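# Nest blue hand brush into dustpan, handle clipped

## Task

Set the blue hand brush into the dustpan with its bristles facing downward, snap the brush handle into the groove running along the dustpan's handle, and finish with the dustpan resting level on the table.

## Robot and tools

ROBOT. Two arms, left_arm and right_arm, each with six revolving joints plus a two-finger gripper. Joint order for every arm: waist, shoulder, elbow, wrist pitch, wrist yaw, wrist roll, then gripper opening. Stated joint ranges (rad): waist -2.880..2.880, shoulder 0.000..3.142, elbow 0.000..3.019, wrist pitch -1.693..1.571, wrist yaw -1.571..1.571, wrist roll -2.094..2.094. Real ends may sit up to 0.084 rad either way; a request more than 0.084 rad beyond a stated end is refused, and one past the real end is clipped there, sometimes reported as "joint sent to its limit".

FRAME. Results give each gripper's end_effector_position (metres) and end_effector_quat_wxyz in a single scene frame: origin at table-top height, halfway between the nominal arm bases; +z up, +x away from the robot over the table, left_arm on the +y side (arm names do not match image left/right). Readings may be off by a few centimetres, more at long reach; a BASES line, if present, gives calibrated base places. The gripper's fingers point along its own +z and separate along its y; the reported point lies between the pads about 1 cm behind the tips.

ROW FORMAT. Every motion row is one flat list of 14 numbers, each in [-1, 1]: left_arm's six joint values then its opening, then right_arm's six joint values then its opening. Joint values are offsets, not poses: scaled displacements measured from the "Joint targets" line as it stood when the call began (not from the previous row). A value of 1.0 equals 1.264 rad waist, 1.32 shoulder, 1.276 elbow, 1.83 wrist pitch, 6.358 wrist yaw, 7.625 wrist roll. Send 0 for all six joints of an arm to hold it at its targets. The opening is absolute: +1 fully open, -1 shut; in between, the fingers go to where grip_measured would read that number.

TOOLS.
execute_actions(actions, cameras): actions is a list with at most one item. [] just reports state (with pictures). {"rows": [...up to 15 rows], "steps": n<=15} plays one row per 1/30 s step, repeating the last row if rows run out; steps defaults to 15 and must be at least 4. {"steps": n<=300} with no rows waits n steps counted from the previous result. The result arrives 4 steps before an action ends; those steps finish afterward. A refused call sends nothing. cameras: list of names, ["all"], or []; an unknown name voids the call.
move(target, speed, blend, cameras): target is one 14-number row or up to 15 such rows, all offsets from the same starting Joint targets. Every joint travels in step, so the hand traces a curve; no avoidance of objects or the other arm. speed is rad/s of the joint with farthest to go, 0.01..2, default 0.5 (one value or one per target). blend (rad) rounds corners of intermediate targets; 0 stops at each. Gripper values from the first row are applied at the start; later rows' gripper values are applied after arriving and everything settling. A move lasts at least 0.5 s and its paths stop short if longer than 10 s. The "move:" line states how it ended: done, off_target (settled with a joint over 0.035 rad from target), moving, held or fault, plus limits=held and the worst joint error per arm. done does not prove contact or lack of it.
wait(seconds 0..10, cameras): lets time pass with no new command.
zoom_image(camera, region [x0,y0,x1,y1] pixels, max 504x504): closer look at the latest image of cam_head_left, cam_head_right, cam_high, cam_low, cam_left_wrist or cam_right_wrist (all 672x504).
finished_scene(scene): ends the current scene, giving its number; irreversible. Call only once the brush is nested and stays so untouched.

RESULT LINES. Joint positions / Joint velocities: per arm, six joints (rad, rad/s) then finger gap (m; 0.094 open); "within noise" means effectively still. Joint targets: the base for your next offsets. grip_measured: opening on the command scale, slightly wide when empty, about 0.064 narrower than a hard part when squeezing. Joint torques: per joint, includes arm weight, offset and noisy; positive toward larger angle; entries 3 and 4 flip sign past ±28 N m. "joint command not followed": the clearance check altered some steps. MOTOR HOT appears near 85 °C; at 100 °C an OVER-TEMPERATURE FAULT drops that arm for 30-60 s or more.

BEHAVIOUR. Arms keep driving to the last row while you think or wait. Joint speed is capped; each step a joint target may lead its measured angle only by 0.264/0.32/0.276/0.33/0.701/1.97 rad, and targets placing the gripper over 110 mm from its current spot are scaled back. Tiny turns may not start. To stop pressing on something, command targets back past the current positions.

CAUTIONS. Do not drop parts, release a moving part, slam or push hard; hitting the arms into each other can fail the task outright. Nothing may fall or be left off the table. Close gently on parts; pressing force reaches the limit about 0.05 below first-touch reading. To release, command well above grip_measured. Avoid long stretched holds or pushing toward unreachable poses, which heat motors. Brief tugs on held parts or nudges to loose objects can happen.

Each tool is called after "Request:" in YAML: its name, and indented under it one key for each argument.

## Session

Request:
execute_actions:
  actions: []
  cameras: ["all"]

Scene clock: 0.00 s of 4720.00 s.
left_arm: end_effector_position=(+0.2945, +0.7316, +0.1807) grip_measured=+1.000 end_effector_quat_wxyz=(-0.094, +0.884, -0.458, +0.026) | right_arm: end_effector_position=(+0.0763, -0.4682, +0.2605) grip_measured=+1.000 end_effector_quat_wxyz=(+0.036, +0.984, +0.174, -0.006)
Joint positions: left_arm=[0.943 1.516 1.167 -1.027 0.022 -1.248 0.094] | right_arm=[-0.904 0.791 0.865 -1.589 0.047 1.939 0.094]
Joint velocities: within noise
Joint torques (N m): no reading
Heat: left arm: hottest waist 28 °C; right arm: hottest elbow 27 °C.
Joint targets: left_arm=[0.943 1.512 1.192 -1.025 0.022 -1.248] | right_arm=[-0.904 0.792 0.886 -1.588 0.047 1.939]

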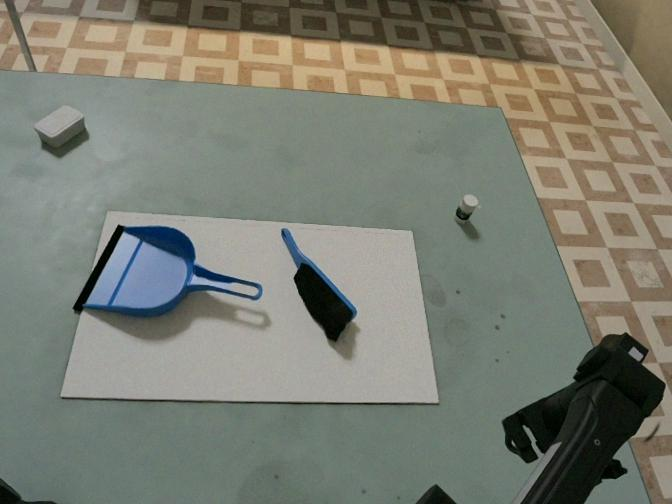

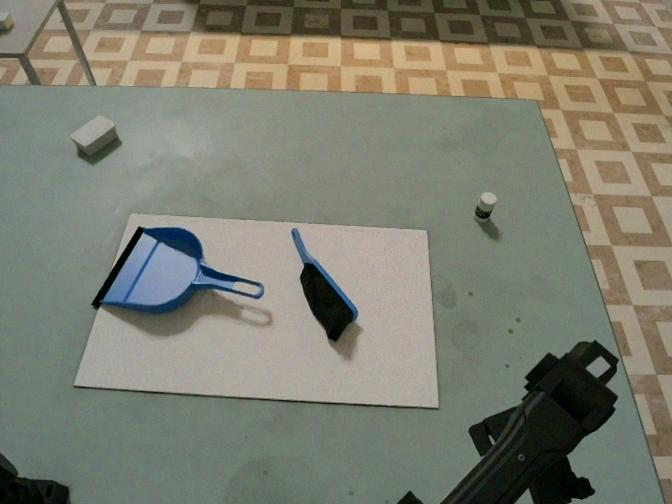

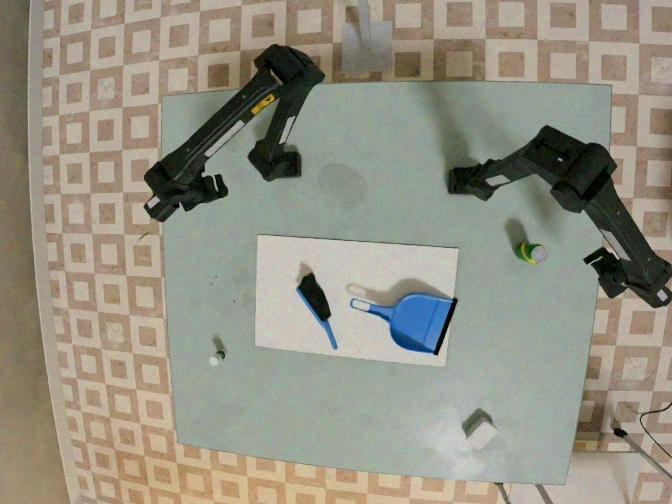

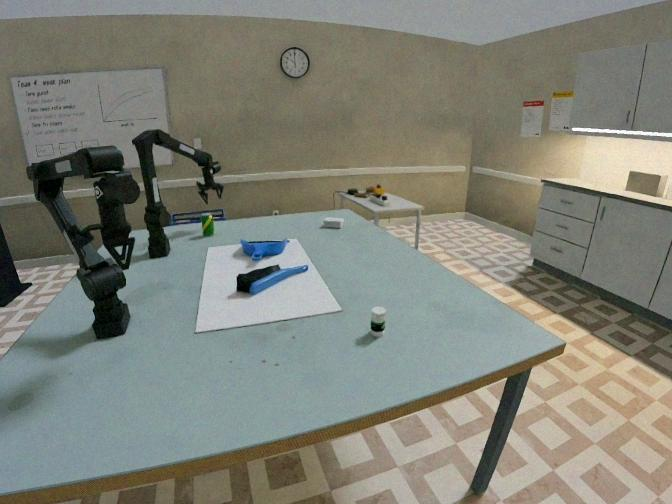

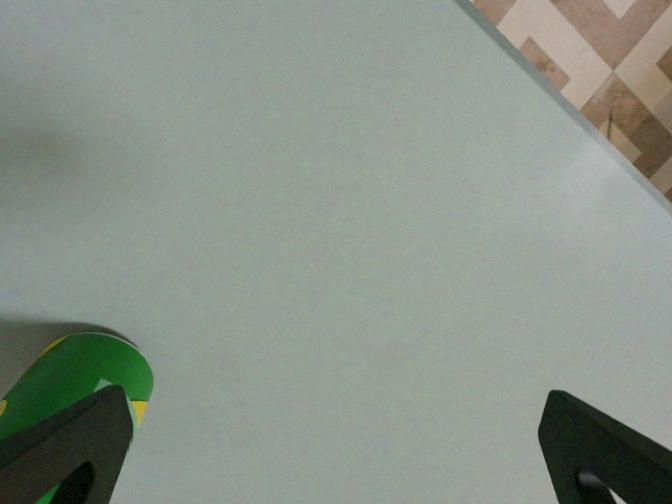

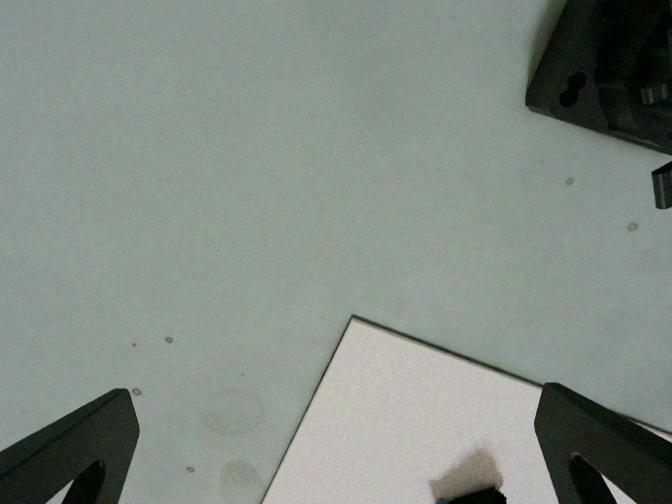

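Request:
zoom_image:
  camera: "cam_head_left"
  region: [250, 210, 410, 350]

Request:
zoom_image:
  camera: "cam_high"
  region: [260, 240, 480, 380]

Request:
zoom_image:
  camera: "cam_low"
  region: [190, 220, 350, 330]

Request:
zoom_image:
  camera: "cam_head_right"
  region: [80, 210, 290, 330]

Scaled by 3.150 from the camera's 672x504 image, which has a finer 960x720 frame.

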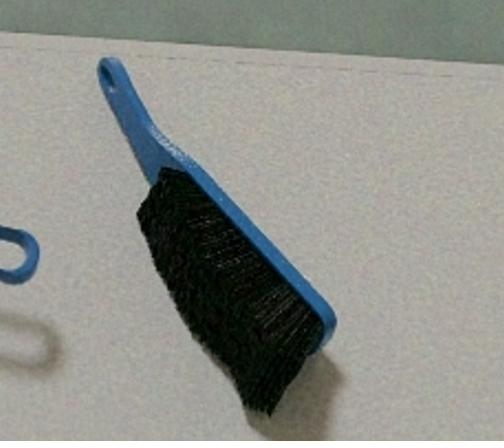

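Scaled by 2.291 from the camera's 672x504 image, which has a finer 960x720 frame.

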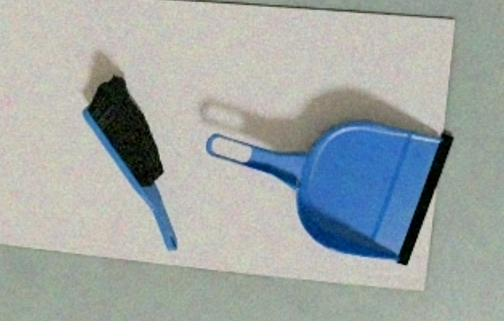

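Scaled by 3.150 from the camera's 672x504 image, which has a finer 960x720 frame.

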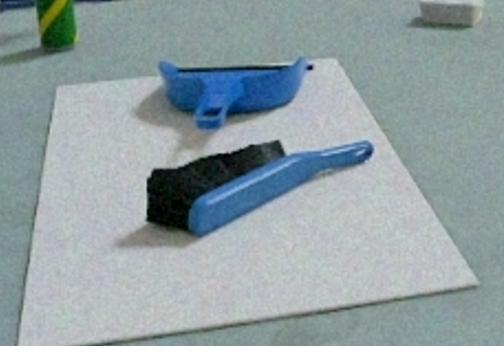

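Scaled by 2.400 from the camera's 672x504 image, which has a finer 960x720 frame.

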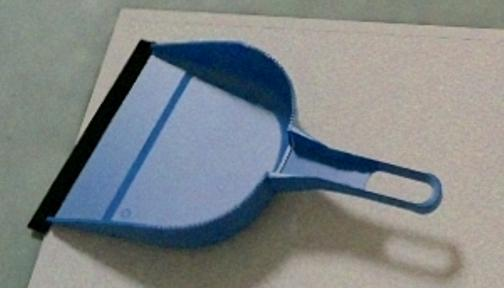

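Request:
move:
  target: [-1.0, -0.0273, 0.0067, 0.0492, -0.0035, 0.1637, 0.6, 0.8734, 0.5788, 0.3339, 0.3399, -0.0074, -0.2543, 0.6]
  speed: 1.0
  cameras: ["cam_left_wrist", "cam_right_wrist", "cam_high"]

Scene clock: 12.00 s of 4720.00 s.
left_arm: end_effector_position=(+0.4796, +0.1935, +0.1960) grip_measured=+0.602 end_effector_quat_wxyz=(+0.146, +0.154, +0.977, -0.025) | right_arm: end_effector_position=(+0.4562, -0.1800, +0.2011) grip_measured=+0.602 end_effector_quat_wxyz=(+0.152, -0.121, +0.981, +0.020)
Joint positions: left_arm=[-0.318 1.493 1.167 -0.947 0.002 -0.009 0.075] | right_arm=[0.207 1.545 1.265 -0.983 0.001 0.014 0.075]
Joint velocities: within noise
Joint torques (N m): left_arm=[-0.73 -14.97 11.55 1.54 -0.15 0.04] | right_arm=[-0.5 -12.51 13.27 2.07 -0.08 -0.08]
Heat: left arm: hottest elbow 29 °C; right arm: hottest elbow 28 °C.
Joint targets: left_arm=[-0.321 1.477 1.201 -0.935 -0.001 0.001] | right_arm=[0.200 1.556 1.312 -0.966 -0.001 0.000]
Kept back: nothing.
move: off_target (right_arm); right_arm: the elbow is farthest, 0.047 rad from its target
Images, in order (width x height): cam_high 672x504, cam_left_wrist 672x504, cam_right_wrist 672x504.

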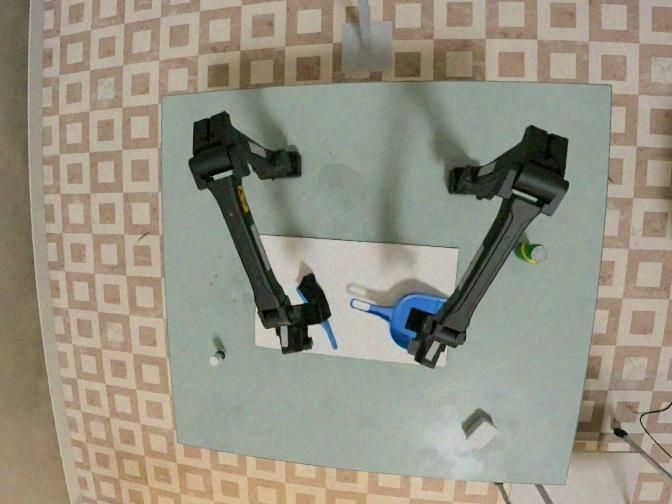

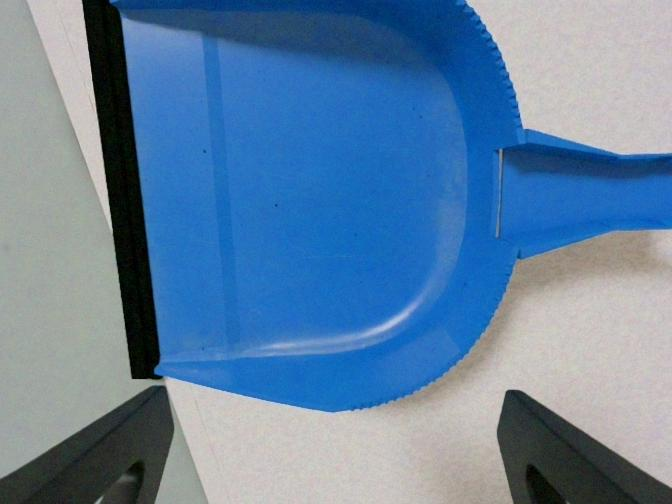

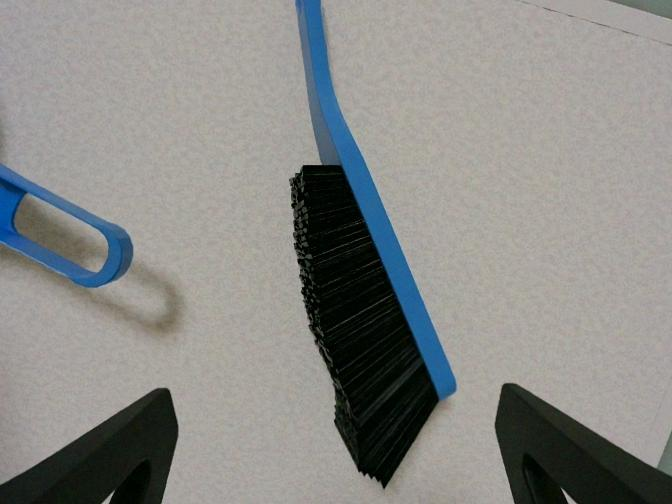

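Request:
move:
  target: [0,0,0,0,0,0,0.6, 0.0134,0.4530,0.5219,-0.2126,0.0002,-0.0256,0.0]
  speed: 0.6
  cameras: ["cam_right_wrist", "cam_high"]

Scene clock: 16.70 s of 4720.00 s.
left_arm: end_effector_position=(+0.4796, +0.1935, +0.1960) grip_measured=+0.602 end_effector_quat_wxyz=(+0.146, +0.154, +0.977, -0.025) | right_arm: end_effector_position=(+0.5916, -0.1422, +0.1184) grip_measured=+0.002 end_effector_quat_wxyz=(+0.010, -0.220, +0.975, +0.000)
Joint positions: left_arm=[-0.318 1.493 1.167 -0.947 0.002 -0.009 0.075] | right_arm=[0.209 2.141 1.935 -1.344 0.001 -0.181 0.047]
Joint velocities: within noise
Joint torques (N m): left_arm=[-0.32 -14.97 11.48 1.62 -0.12 0.03] | right_arm=[0.56 -21.54 12.67 0.14 -0.06 -0.07]
Heat: left arm: hottest elbow 30 °C; right arm: hottest elbow 29 °C.
Joint targets: left_arm=[-0.321 1.477 1.201 -0.935 -0.001 0.000] | right_arm=[0.217 2.153 1.978 -1.355 0.001 -0.195]
Kept back: nothing.
move: off_target (right_arm); right_arm: the elbow is farthest, 0.043 rad from its target
Images, in order (width x height): cam_high 672x504, cam_right_wrist 672x504.

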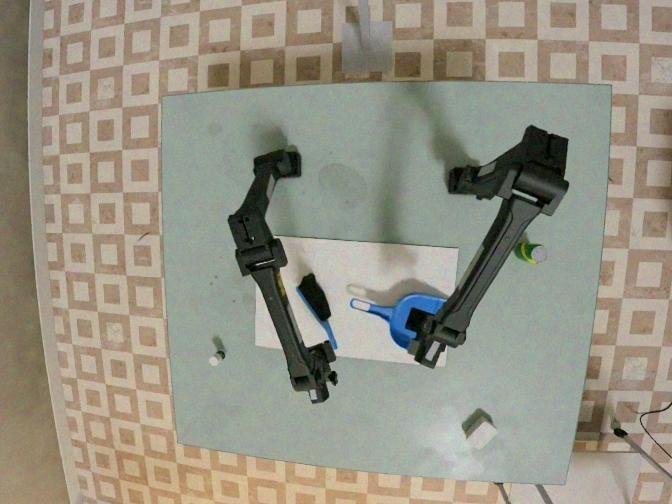

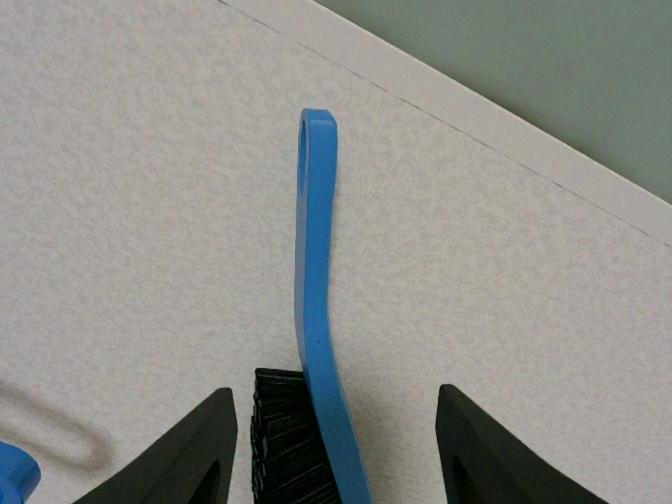

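Request:
move:
  target: [0,0,0,0,0,0,0.6, 0.0069,-0.0265,-0.1716,0.1044,0,0,0.0]
  speed: 0.3
  cameras: ["cam_right_wrist"]

Scene clock: 19.17 s of 4720.00 s.
left_arm: end_effector_position=(+0.4796, +0.1935, +0.1960) grip_measured=+0.602 end_effector_quat_wxyz=(+0.146, +0.154, +0.977, -0.025) | right_arm: end_effector_position=(+0.5717, -0.1414, +0.0651) grip_measured=+0.002 end_effector_quat_wxyz=(+0.015, -0.225, +0.974, +0.000)
Joint positions: left_arm=[-0.318 1.493 1.167 -0.947 0.002 -0.009 0.075] | right_arm=[0.218 2.126 1.762 -1.178 0.001 -0.182 0.047]
Joint velocities: within noise
Joint torques (N m): left_arm=[-0.91 -14.8 11.44 1.51 -0.13 0.02] | right_arm=[0.5 -22.59 8.66 1.32 -0.04 -0.07]
Heat: left arm: hottest elbow 30 °C; right arm: hottest elbow 30 °C.
Joint targets: left_arm=[-0.321 1.477 1.201 -0.935 -0.001 0.000] | right_arm=[0.226 2.119 1.759 -1.164 0.001 -0.195]
Kept back: nothing.
move: done
Images, in order (width x height): cam_right_wrist 672x504.

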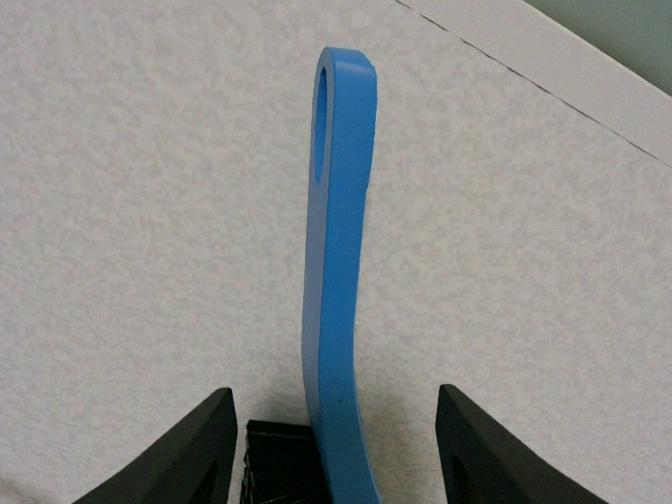

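Request:
move:
  target: [0,0,0,0,0,0,0.6, 0,0.0523,-0.0165,0.0281,0,0.003,0.0]
  speed: 0.15
  cameras: ["cam_right_wrist", "cam_low"]

Scene clock: 21.13 s of 4720.00 s.
left_arm: end_effector_position=(+0.4796, +0.1935, +0.1960) grip_measured=+0.602 end_effector_quat_wxyz=(+0.146, +0.154, +0.977, -0.025) | right_arm: end_effector_position=(+0.5694, -0.1421, +0.0271) grip_measured=+0.002 end_effector_quat_wxyz=(+0.005, -0.225, +0.974, +0.000)
Joint positions: left_arm=[-0.318 1.493 1.167 -0.947 0.002 -0.009 0.075] | right_arm=[0.218 2.173 1.738 -1.126 0.001 -0.182 0.047]
Joint velocities: within noise
Joint torques (N m): left_arm=[-0.79 -14.8 11.41 1.59 -0.13 0.04] | right_arm=[0.56 -20.89 8.62 1.24 -0.04 0.15]
Heat: left arm: hottest elbow 30 °C; right arm: hottest elbow 30 °C.
Joint targets: left_arm=[-0.321 1.477 1.201 -0.935 -0.001 0.000] | right_arm=[0.226 2.188 1.738 -1.113 0.001 -0.172]
Kept back: nothing.
move: done
Images, in order (width x height): cam_low 672x504, cam_right_wrist 672x504.

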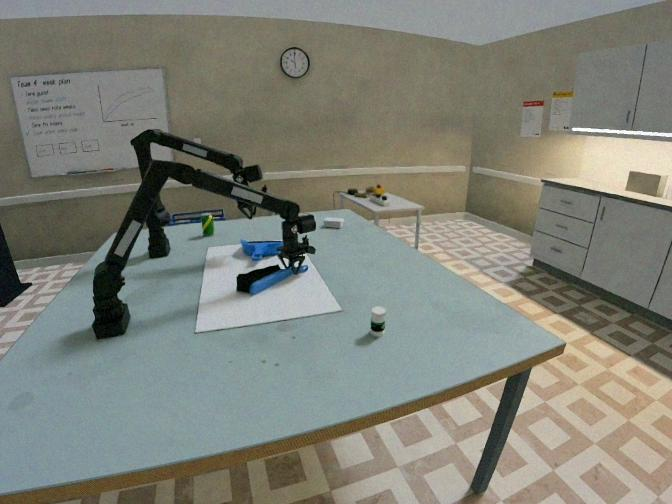

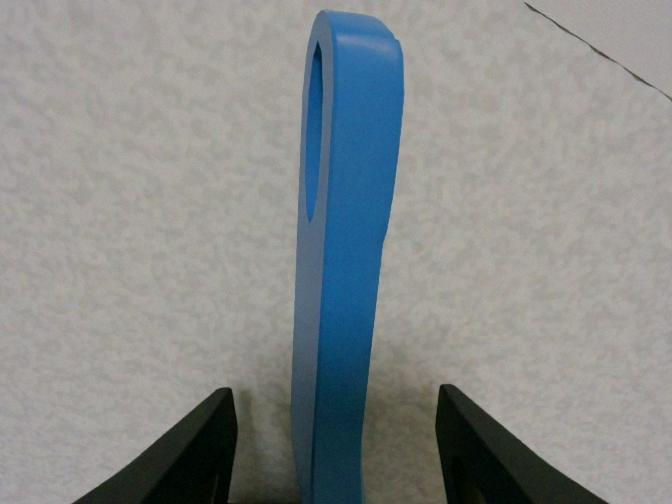

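Request:
execute_actions:
  actions: []
  cameras: ["cam_right_wrist", "cam_left_wrist", "cam_high"]

Scene clock: 22.07 s of 4720.00 s.
left_arm: end_effector_position=(+0.4796, +0.1935, +0.1960) grip_measured=+0.602 end_effector_quat_wxyz=(+0.146, +0.154, +0.977, -0.025) | right_arm: end_effector_position=(+0.5694, -0.1421, +0.0271) grip_measured=+0.002 end_effector_quat_wxyz=(+0.005, -0.225, +0.974, +0.000)
Joint positions: left_arm=[-0.318 1.493 1.167 -0.947 0.002 -0.009 0.075] | right_arm=[0.218 2.173 1.738 -1.126 0.001 -0.182 0.047]
Joint velocities: within noise
Joint torques (N m): left_arm=[-1.14 -15.44 11.47 1.48 -0.09 0.08] | right_arm=[0.5 -20.95 8.59 1.26 -0.04 0.16]
Heat: left arm: hottest elbow 30 °C; right arm: hottest elbow 30 °C.
Joint targets: left_arm=[-0.321 1.477 1.201 -0.935 -0.001 0.000] | right_arm=[0.226 2.188 1.738 -1.113 0.001 -0.172]
Steps of this call (1-28: nothing new was sent). Readings (joint positions of left_arm | right_arm):
1: [-0.318 1.493 1.167 -0.947 0.002 -0.009] | [0.218 2.173 1.738 -1.126 0.001 -0.182]
2: [-0.318 1.493 1.167 -0.947 0.002 -0.009] | [0.218 2.173 1.738 -1.126 0.001 -0.182]
4: [-0.318 1.493 1.167 -0.947 0.002 -0.009] | [0.218 2.173 1.738 -1.126 0.001 -0.182]
8: [-0.318 1.493 1.167 -0.947 0.002 -0.009] | [0.218 2.173 1.738 -1.126 0.001 -0.182]
28: the state above
Images, in order (width x height): cam_high 672x504, cam_left_wrist 672x504, cam_right_wrist 672x504.

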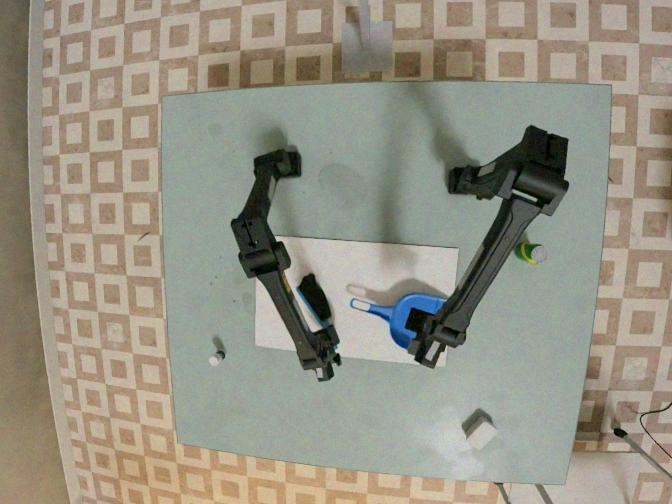

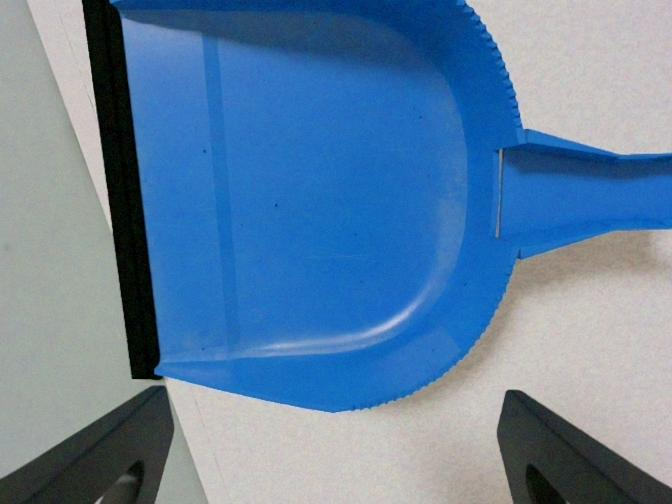

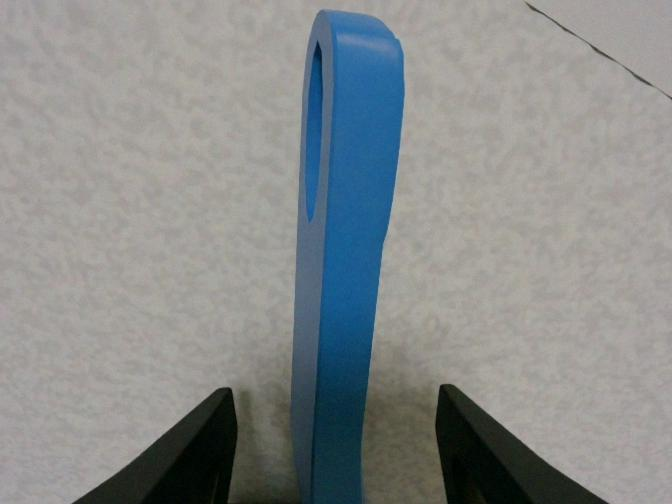

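Request:
execute_actions:
  actions:
    - {"rows": [[0,0,0,0,0,0,0.6,0,0,0,0,0,0,-0.05],[0,0,0,0,0,0,0.6,0,0,0,0,0,0,-0.1],[0,0,0,0,0,0,0.6,0,0,0,0,0,0,-0.15],[0,0,0,0,0,0,0.6,0,0,0,0,0,0,-0.2],[0,0,0,0,0,0,0.6,0,0,0,0,0,0,-0.25],[0,0,0,0,0,0,0.6,0,0,0,0,0,0,-0.3],[0,0,0,0,0,0,0.6,0,0,0,0,0,0,-0.35],[0,0,0,0,0,0,0.6,0,0,0,0,0,0,-0.4],[0,0,0,0,0,0,0.6,0,0,0,0,0,0,-0.45],[0,0,0,0,0,0,0.6,0,0,0,0,0,0,-0.48],[0,0,0,0,0,0,0.6,0,0,0,0,0,0,-0.5],[0,0,0,0,0,0,0.6,0,0,0,0,0,0,-0.52],[0,0,0,0,0,0,0.6,0,0,0,0,0,0,-0.54],[0,0,0,0,0,0,0.6,0,0,0,0,0,0,-0.56],[0,0,0,0,0,0,0.6,0,0,0,0,0,0,-0.58]], "steps": 15}
  cameras: []

Request:
execute_actions:
  actions:
    - {"rows": [[0,0,0,0,0,0,0.6,0,0,0,0,0,0,-0.6],[0,0,0,0,0,0,0.6,0,0,0,0,0,0,-0.62],[0,0,0,0,0,0,0.6,0,0,0,0,0,0,-0.64],[0,0,0,0,0,0,0.6,0,0,0,0,0,0,-0.66],[0,0,0,0,0,0,0.6,0,0,0,0,0,0,-0.68],[0,0,0,0,0,0,0.6,0,0,0,0,0,0,-0.70],[0,0,0,0,0,0,0.6,0,0,0,0,0,0,-0.72],[0,0,0,0,0,0,0.6,0,0,0,0,0,0,-0.74],[0,0,0,0,0,0,0.6,0,0,0,0,0,0,-0.76],[0,0,0,0,0,0,0.6,0,0,0,0,0,0,-0.78],[0,0,0,0,0,0,0.6,0,0,0,0,0,0,-0.80],[0,0,0,0,0,0,0.6,0,0,0,0,0,0,-0.82],[0,0,0,0,0,0,0.6,0,0,0,0,0,0,-0.84],[0,0,0,0,0,0,0.6,0,0,0,0,0,0,-0.86],[0,0,0,0,0,0,0.6,0,0,0,0,0,0,-0.9]], "steps": 15}
  cameras: []

Request:
execute_actions:
  actions: []
  cameras: ["cam_right_wrist"]

Scene clock: 22.93 s of 4720.00 s.
left_arm: end_effector_position=(+0.4796, +0.1935, +0.1960) grip_measured=+0.602 end_effector_quat_wxyz=(+0.146, +0.154, +0.977, -0.025) | right_arm: end_effector_position=(+0.5694, -0.1421, +0.0271) grip_measured=-0.394 end_effector_quat_wxyz=(+0.005, -0.225, +0.974, +0.000)
Joint positions: left_arm=[-0.318 1.493 1.167 -0.947 0.002 -0.009 0.075] | right_arm=[0.218 2.173 1.738 -1.126 0.001 -0.182 0.028]
Joint velocities: left_arm=[within noise] | right_arm=[-0.015 -0.024 -0.007 -0.002 0.037 -0.037 -0.054]
Joint torques (N m): left_arm=[-0.56 -15.44 11.36 1.39 -0.11 0.06] | right_arm=[0.5 -20.95 8.62 1.25 -0.04 0.16]
Heat: left arm: hottest elbow 30 °C; right arm: hottest elbow 30 °C.
Joint targets: left_arm=[-0.321 1.477 1.201 -0.935 -0.001 0.000] | right_arm=[0.226 2.188 1.738 -1.113 0.001 -0.172]
Steps of this call (1-15: nothing new was sent; 16-26: this action's first 11). Readings (joint positions of left_arm | right_arm):
16: [-0.318 1.493 1.167 -0.947 0.002 -0.009] | [0.218 2.173 1.738 -1.126 0.001 -0.182]
17: [-0.318 1.493 1.167 -0.947 0.002 -0.009] | [0.218 2.173 1.738 -1.126 0.001 -0.182]
19: [-0.318 1.493 1.167 -0.947 0.002 -0.009] | [0.218 2.173 1.738 -1.126 0.001 -0.182]
23: [-0.318 1.493 1.167 -0.947 0.002 -0.009] | [0.218 2.173 1.738 -1.126 0.001 -0.182]
26: the state above
No camera images: "cameras" was empty.

Scene clock: 23.43 s of 4720.00 s.
left_arm: end_effector_position=(+0.4796, +0.1935, +0.1960) grip_measured=+0.602 end_effector_quat_wxyz=(+0.146, +0.154, +0.977, -0.025) | right_arm: end_effector_position=(+0.5694, -0.1421, +0.0271) grip_measured=-0.734 end_effector_quat_wxyz=(+0.005, -0.225, +0.974, +0.000)
Joint positions: left_arm=[-0.318 1.493 1.167 -0.947 0.002 -0.009 0.075] | right_arm=[0.218 2.173 1.738 -1.126 0.001 -0.181 0.013]
Joint velocities: left_arm=[within noise] | right_arm=[0.005 -0.015 0.002 0.012 0.007 0.022 -0.023]
Joint torques (N m): left_arm=[-0.85 -15.21 11.41 1.58 -0.08 0.04] | right_arm=[0.56 -21.07 8.62 1.26 -0.04 0.15]
Heat: left arm: hottest elbow 31 °C; right arm: hottest elbow 30 °C.
Joint targets: left_arm=[-0.321 1.477 1.201 -0.935 -0.001 0.000] | right_arm=[0.226 2.188 1.738 -1.113 0.001 -0.172]
Steps of this call (1-4: your previous action's last 4; 5-15: this action's first 11). Readings (joint positions of left_arm | right_arm):
5: [-0.318 1.493 1.167 -0.947 0.002 -0.009] | [0.218 2.173 1.738 -1.126 0.001 -0.182]
6: [-0.318 1.493 1.167 -0.947 0.002 -0.009] | [0.218 2.173 1.738 -1.126 0.001 -0.182]
8: [-0.318 1.493 1.167 -0.947 0.002 -0.009] | [0.218 2.173 1.738 -1.126 0.001 -0.182]
12: [-0.318 1.493 1.167 -0.947 0.002 -0.009] | [0.218 2.173 1.738 -1.126 0.001 -0.182]
15: the state above
No camera images: "cameras" was empty.

Scene clock: 23.57 s of 4720.00 s.
left_arm: end_effector_position=(+0.4796, +0.1935, +0.1960) grip_measured=+0.602 end_effector_quat_wxyz=(+0.146, +0.154, +0.977, -0.025) | right_arm: end_effector_position=(+0.5693, -0.1418, +0.0271) grip_measured=-0.753 end_effector_quat_wxyz=(+0.005, -0.225, +0.974, +0.000)
Joint positions: left_arm=[-0.318 1.493 1.167 -0.947 0.002 -0.009 0.075] | right_arm=[0.219 2.173 1.738 -1.126 0.001 -0.181 0.012]
Joint velocities: within noise
Joint torques (N m): left_arm=[-0.85 -14.68 11.44 1.46 -0.09 0.03] | right_arm=[0.44 -20.95 8.61 1.25 -0.04 0.16]
Heat: left arm: hottest elbow 31 °C; right arm: hottest elbow 30 °C.
Joint targets: left_arm=[-0.321 1.477 1.201 -0.935 -0.001 0.000] | right_arm=[0.226 2.188 1.738 -1.113 0.001 -0.172]
Steps of this call (1-4: your previous action's last 4). Readings (joint positions of left_arm | right_arm):
1: [-0.318 1.493 1.167 -0.947 0.002 -0.009] | [0.218 2.173 1.738 -1.126 0.001 -0.181]
2: [-0.318 1.493 1.167 -0.947 0.002 -0.009] | [0.218 2.173 1.738 -1.126 0.001 -0.181]
4: the state above
Images, in order (width x height): cam_right_wrist 672x504.

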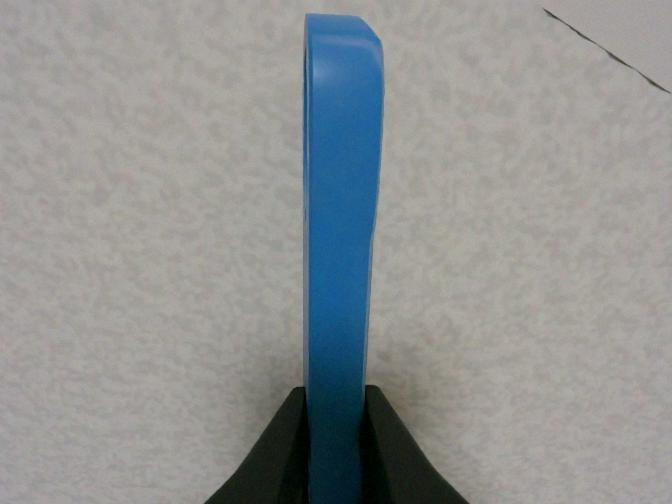

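Request:
execute_actions:
  actions:
    - {"rows": [[0,0,0,0,0,0,0.6,0,0,0,0,0,0,-1.0]], "steps": 10}
  cameras: []

Request:
move:
  target:
    - [0,0.043,0.123,-0.094,0,0,0.6,0,-0.0386,0.0697,-0.0754,0,0,-1.0]
    - [0,0.1437,0.4095,-0.3125,0,0,0.6,0.1377,-0.3005,-0.1244,-0.0956,0,-0.1835,-1.0]
  speed: [0.25,0.8]
  blend: [0.04,0]
  cameras: ["cam_right_wrist", "cam_high", "cam_low"]

Scene clock: 27.07 s of 4720.00 s.
left_arm: end_effector_position=(+0.4796, +0.1935, +0.1960) grip_measured=+0.602 end_effector_quat_wxyz=(+0.146, +0.154, +0.977, -0.025) | right_arm: end_effector_position=(+0.5693, -0.1418, +0.0271) grip_measured=-0.763 end_effector_quat_wxyz=(+0.005, -0.225, +0.974, +0.000)
Joint positions: left_arm=[-0.318 1.493 1.167 -0.947 0.002 -0.009 0.075] | right_arm=[0.219 2.173 1.738 -1.126 0.001 -0.181 0.011]
Joint velocities: within noise
Joint torques (N m): left_arm=[-0.56 -14.8 11.54 1.57 -0.15 0.02] | right_arm=[0.5 -20.89 8.64 1.25 -0.04 0.16]
Heat: left arm: hottest elbow 31 °C; right arm: hottest elbow 30 °C.
Joint targets: left_arm=[-0.321 1.477 1.201 -0.935 -0.001 0.000] | right_arm=[0.226 2.188 1.738 -1.113 0.001 -0.172]
Steps of this call (1-15: toward your last target; 16-99: nothing new was sent; 100-105: this action's first 6). Readings (joint positions of left_arm | right_arm):
100: [-0.318 1.493 1.167 -0.947 0.002 -0.009] | [0.219 2.173 1.738 -1.126 0.001 -0.181]
101: [-0.318 1.493 1.167 -0.947 0.002 -0.009] | [0.219 2.173 1.738 -1.126 0.001 -0.181]
103: [-0.318 1.493 1.167 -0.947 0.002 -0.009] | [0.219 2.173 1.738 -1.126 0.001 -0.181]
105: the state above
No camera images: "cameras" was empty.

Scene clock: 30.73 s of 4720.00 s.
left_arm: end_effector_position=(+0.5079, +0.1842, +0.3017) grip_measured=+0.602 end_effector_quat_wxyz=(+0.041, +0.155, +0.987, -0.008) | right_arm: end_effector_position=(+0.4606, -0.0680, +0.1844) grip_measured=-0.764 end_effector_quat_wxyz=(-0.030, +0.843, -0.537, +0.020)
Joint positions: left_arm=[-0.318 1.656 1.667 -1.5 0.002 -0.009 0.075] | right_arm=[0.397 1.801 1.579 -1.277 0.001 -1.557 0.011]
Joint velocities: within noise
Joint torques (N m): left_arm=[-0.44 -15.68 13.44 0.16 -0.1 0.04] | right_arm=[0.15 -18.37 9.24 0.18 -0.11 -0.08]
Heat: left arm: hottest elbow 32 °C; right arm: hottest elbow 30 °C.
Joint targets: left_arm=[-0.321 1.666 1.724 -1.507 -0.001 0.000] | right_arm=[0.400 1.791 1.579 -1.288 0.001 -1.572]
Kept back: nothing.
move: off_target (left_arm); left_arm: the elbow is farthest, 0.056 rad from its target
Images, in order (width x height): cam_high 672x504, cam_low 672x504, cam_right_wrist 672x504.

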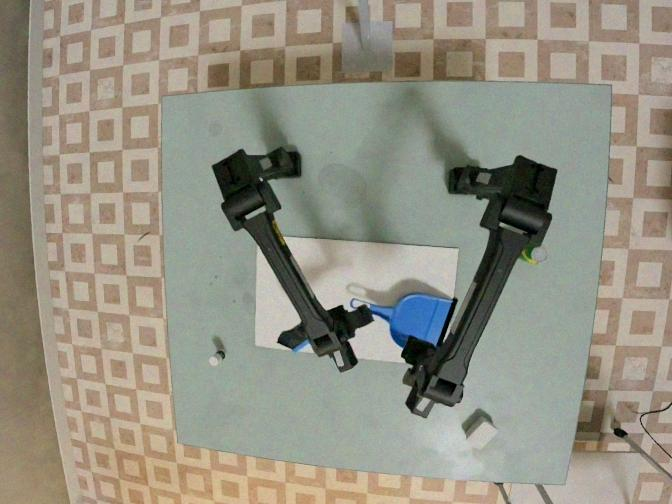

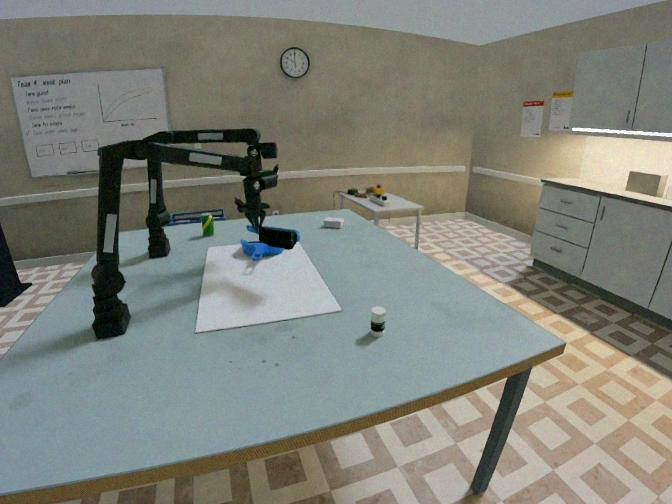

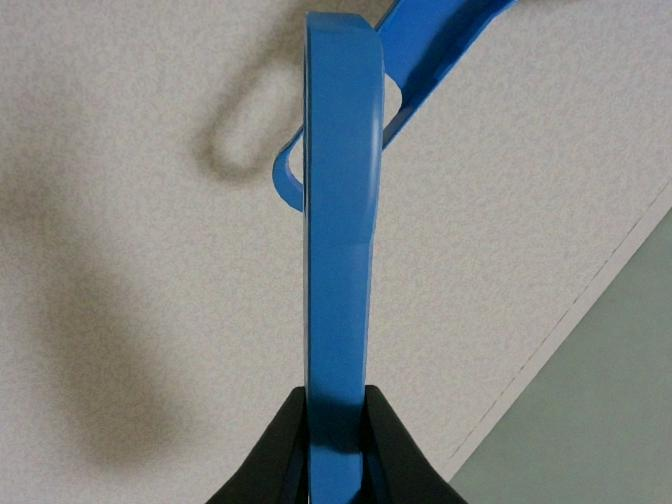

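Request:
move:
  target: [0,0,0,0,0,0,0.6,0.1958,-0.1398,-0.6624,0.9758,0,0,-1.0]
  speed: 0.9
  cameras: []

Scene clock: 33.97 s of 4720.00 s.
left_arm: end_effector_position=(+0.5079, +0.1842, +0.3017) grip_measured=+0.602 end_effector_quat_wxyz=(+0.041, +0.155, +0.987, -0.008) | right_arm: end_effector_position=(+0.3935, +0.0550, +0.1397) grip_measured=-0.764 end_effector_quat_wxyz=(-0.496, +0.757, -0.360, +0.228)
Joint positions: left_arm=[-0.318 1.656 1.667 -1.5 0.002 -0.009 0.075] | right_arm=[0.643 1.621 0.735 0.471 0.001 -1.557 0.011]
Joint velocities: within noise
Joint torques (N m): left_arm=[-0.91 -15.15 13.52 0.24 -0.12 0.01] | right_arm=[0.38 -13.45 7.64 3.78 -0.05 0.01]
Heat: left arm: hottest elbow 32 °C; right arm: hottest elbow 31 °C.
Joint targets: left_arm=[-0.321 1.666 1.723 -1.507 -0.001 0.000] | right_arm=[0.647 1.607 0.734 0.498 0.000 -1.571]
Kept back: nothing.
move: off_target (left_arm); left_arm: the elbow is farthest, 0.057 rad from its target
No camera images: "cameras" was empty.

Request:
move:
  target: [-0.3869,0.1311,0.1184,-0.0437,0,0,0.7,0.0696,-0.0576,-0.2210,0.3388,0,-0.0017,-1.0]
  speed: 0.7
  cameras: ["cam_left_wrist", "cam_right_wrist", "cam_high", "cam_head_left"]

Scene clock: 35.83 s of 4720.00 s.
left_arm: end_effector_position=(+0.3950, -0.0603, +0.2681) grip_measured=+0.698 end_effector_quat_wxyz=(-0.010, +0.394, +0.919, +0.004) | right_arm: end_effector_position=(+0.3084, +0.0397, +0.2020) grip_measured=-0.764 end_effector_quat_wxyz=(+0.654, -0.651, +0.275, -0.269)
Joint positions: left_arm=[-0.815 1.833 1.82 -1.579 0 -0.008 0.08] | right_arm=[0.728 1.543 0.453 1.09 0.001 -1.561 0.011]
Joint velocities: within noise
Joint torques (N m): left_arm=[0.15 -18.96 13.19 0.05 -0.02 0.03] | right_arm=[0.5 -9.93 6.2 3.86 -0.02 -0.09]
Heat: left arm: hottest elbow 32 °C; right arm: hottest elbow 31 °C.
Joint targets: left_arm=[-0.810 1.839 1.875 -1.587 -0.001 0.000] | right_arm=[0.735 1.531 0.452 1.118 0.000 -1.584]
Kept back: nothing.
move: off_target (left_arm); left_arm: the elbow is farthest, 0.054 rad from its target
Images, in order (width x height): cam_head_left 672x504, cam_high 672x504, cam_left_wrist 672x504, cam_right_wrist 672x504.

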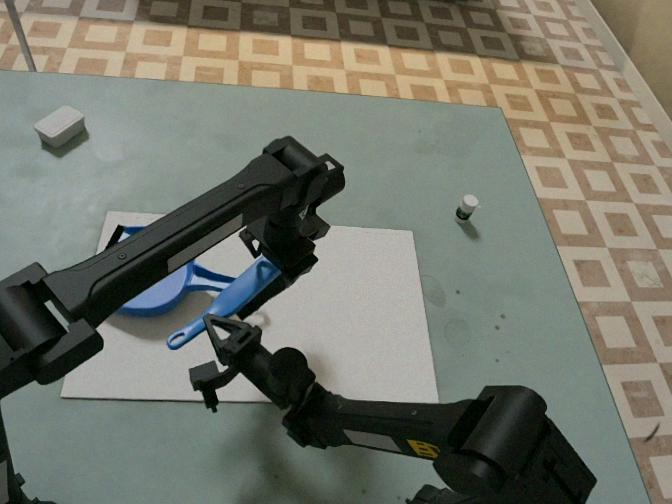

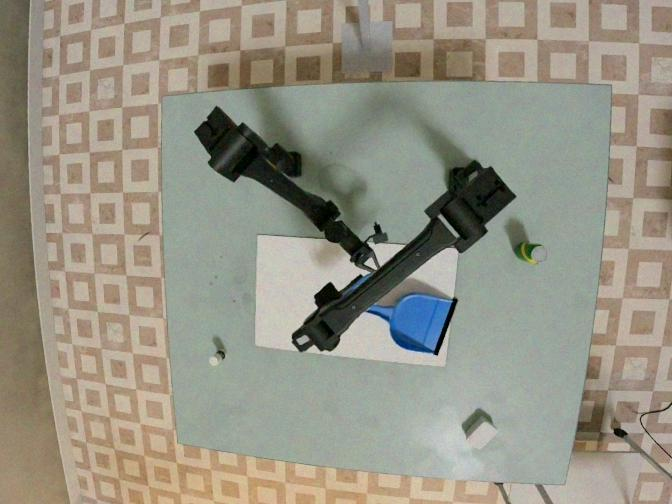

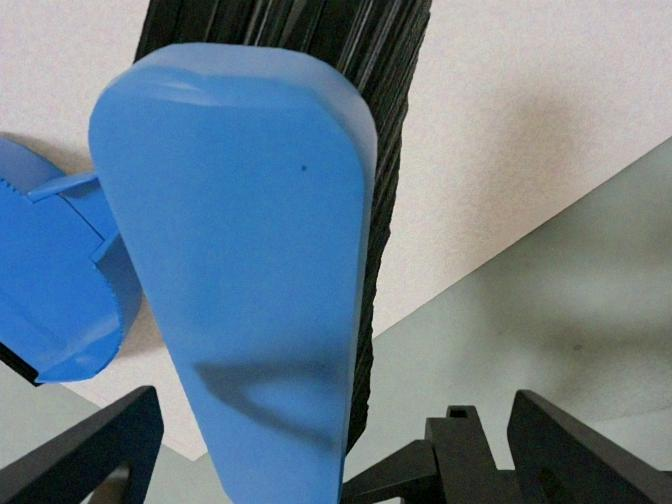

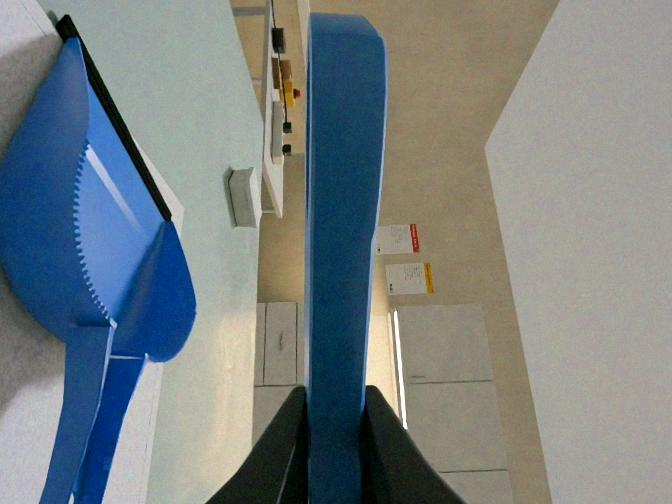

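Request:
zoom_image:
  camera: "cam_left_wrist"
  region: [60, 0, 564, 504]

Request:
zoom_image:
  camera: "cam_head_left"
  region: [130, 170, 350, 370]

Scaled by 1.000.

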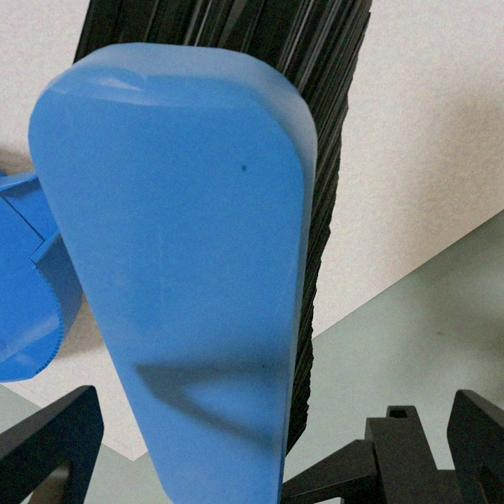

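Scaled by 2.291 from the camera's 672x504 image, which has a finer 960x720 frame.

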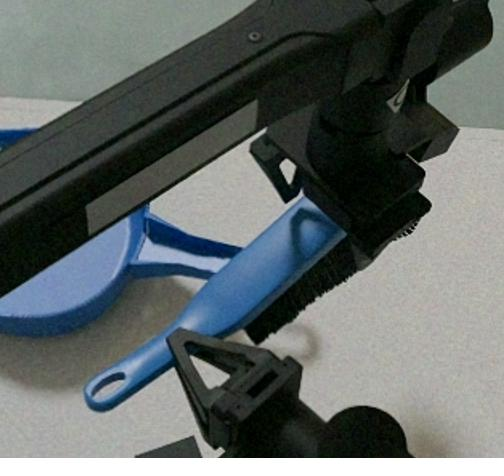

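Request:
move:
  target: [0.038,0,0,0,0,0,0.8,0,0,0,0,0,0,-1.0]
  speed: 0.3
  cameras: ["cam_left_wrist", "cam_low"]

Request:
zoom_image:
  camera: "cam_low"
  region: [150, 170, 350, 300]

Scene clock: 38.50 s of 4720.00 s.
left_arm: end_effector_position=(+0.4137, -0.0420, +0.2681) grip_measured=+0.798 end_effector_quat_wxyz=(-0.010, +0.372, +0.928, +0.004) | right_arm: end_effector_position=(+0.3084, +0.0397, +0.2020) grip_measured=-0.764 end_effector_quat_wxyz=(+0.654, -0.651, +0.275, -0.269)
Joint positions: left_arm=[-0.769 1.833 1.82 -1.579 0 -0.008 0.084] | right_arm=[0.728 1.543 0.453 1.09 0.001 -1.561 0.011]
Joint velocities: within noise
Joint torques (N m): left_arm=[-0.38 -18.32 13.19 0.05 0 0] | right_arm=[0.5 -9.93 6.24 3.86 -0.02 -0.09]
Heat: left arm: hottest elbow 32 °C; right arm: hottest elbow 31 °C.
Joint targets: left_arm=[-0.762 1.839 1.874 -1.587 -0.001 0.000] | right_arm=[0.735 1.531 0.452 1.118 0.000 -1.584]
Kept back: nothing.
move: off_target (left_arm); left_arm: the elbow is farthest, 0.055 rad from its target
Images, in order (width x height): cam_low 672x504, cam_left_wrist 672x504.

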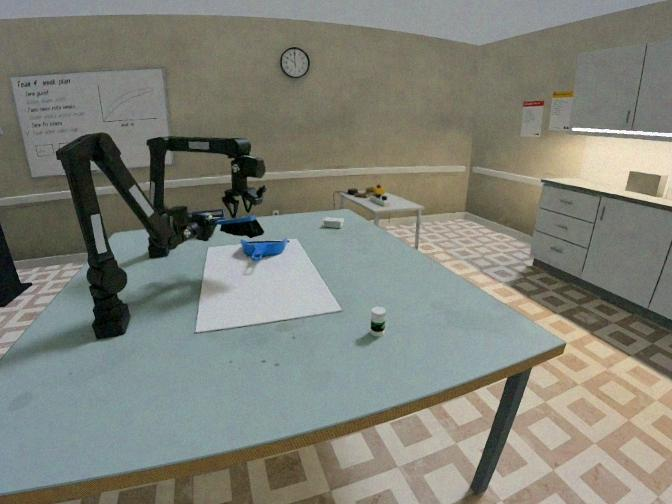

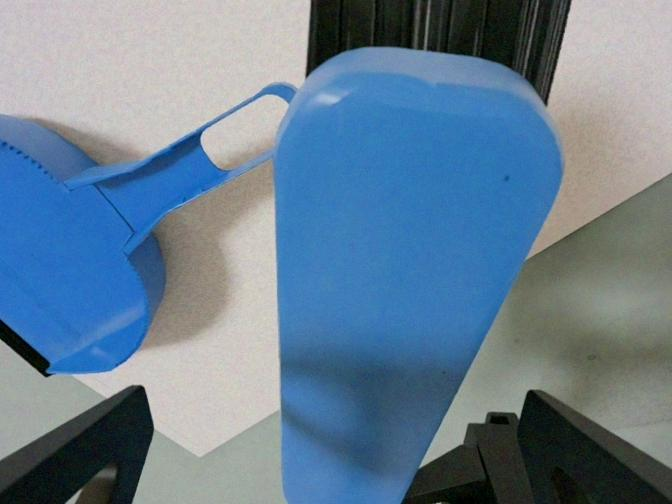

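Scaled by 2.520 from the camera's 672x504 image, which has a finer 960x720 frame.

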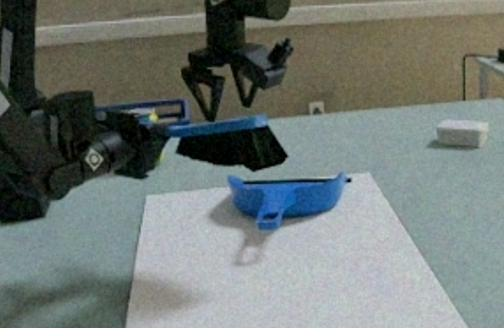

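Request:
execute_actions:
  actions: []
  cameras: ["cam_left_wrist", "cam_right_wrist"]

Scene clock: 38.97 s of 4720.00 s.
left_arm: end_effector_position=(+0.4137, -0.0420, +0.2681) grip_measured=+0.798 end_effector_quat_wxyz=(-0.010, +0.372, +0.928, +0.004) | right_arm: end_effector_position=(+0.3084, +0.0397, +0.2020) grip_measured=-0.764 end_effector_quat_wxyz=(+0.654, -0.651, +0.275, -0.269)
Joint positions: left_arm=[-0.769 1.833 1.82 -1.579 0 -0.008 0.084] | right_arm=[0.728 1.543 0.453 1.09 0.001 -1.561 0.011]
Joint velocities: within noise
Joint torques (N m): left_arm=[-0.21 -18.43 13.22 0.05 -0.03 0.06] | right_arm=[0.5 -9.93 6.24 3.85 -0.02 -0.09]
Heat: left arm: hottest elbow 32 °C; right arm: hottest elbow 31 °C.
Joint targets: left_arm=[-0.762 1.839 1.874 -1.587 -0.001 0.000] | right_arm=[0.735 1.531 0.452 1.118 0.000 -1.584]
Steps of this call (1-14: nothing new was sent). Readings (joint positions of left_arm | right_arm):
1: [-0.769 1.833 1.820 -1.579 0.000 -0.008] | [0.728 1.543 0.453 1.090 0.001 -1.561]
2: [-0.769 1.833 1.820 -1.579 0.000 -0.008] | [0.728 1.543 0.453 1.090 0.001 -1.561]
4: [-0.769 1.833 1.820 -1.579 0.000 -0.008] | [0.728 1.543 0.453 1.090 0.001 -1.561]
8: [-0.769 1.833 1.820 -1.579 0.000 -0.008] | [0.728 1.543 0.453 1.090 0.001 -1.561]
14: the state above
Images, in order (width x height): cam_left_wrist 672x504, cam_right_wrist 672x504.

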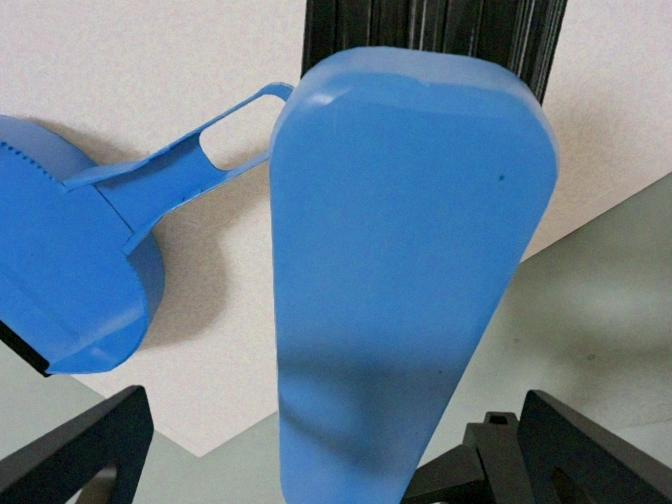

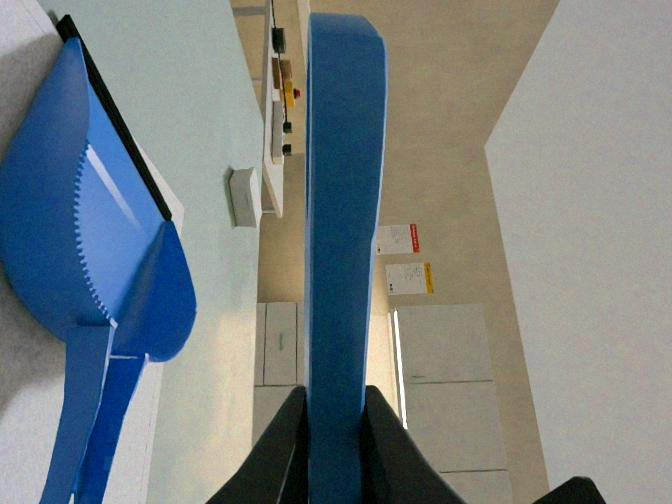

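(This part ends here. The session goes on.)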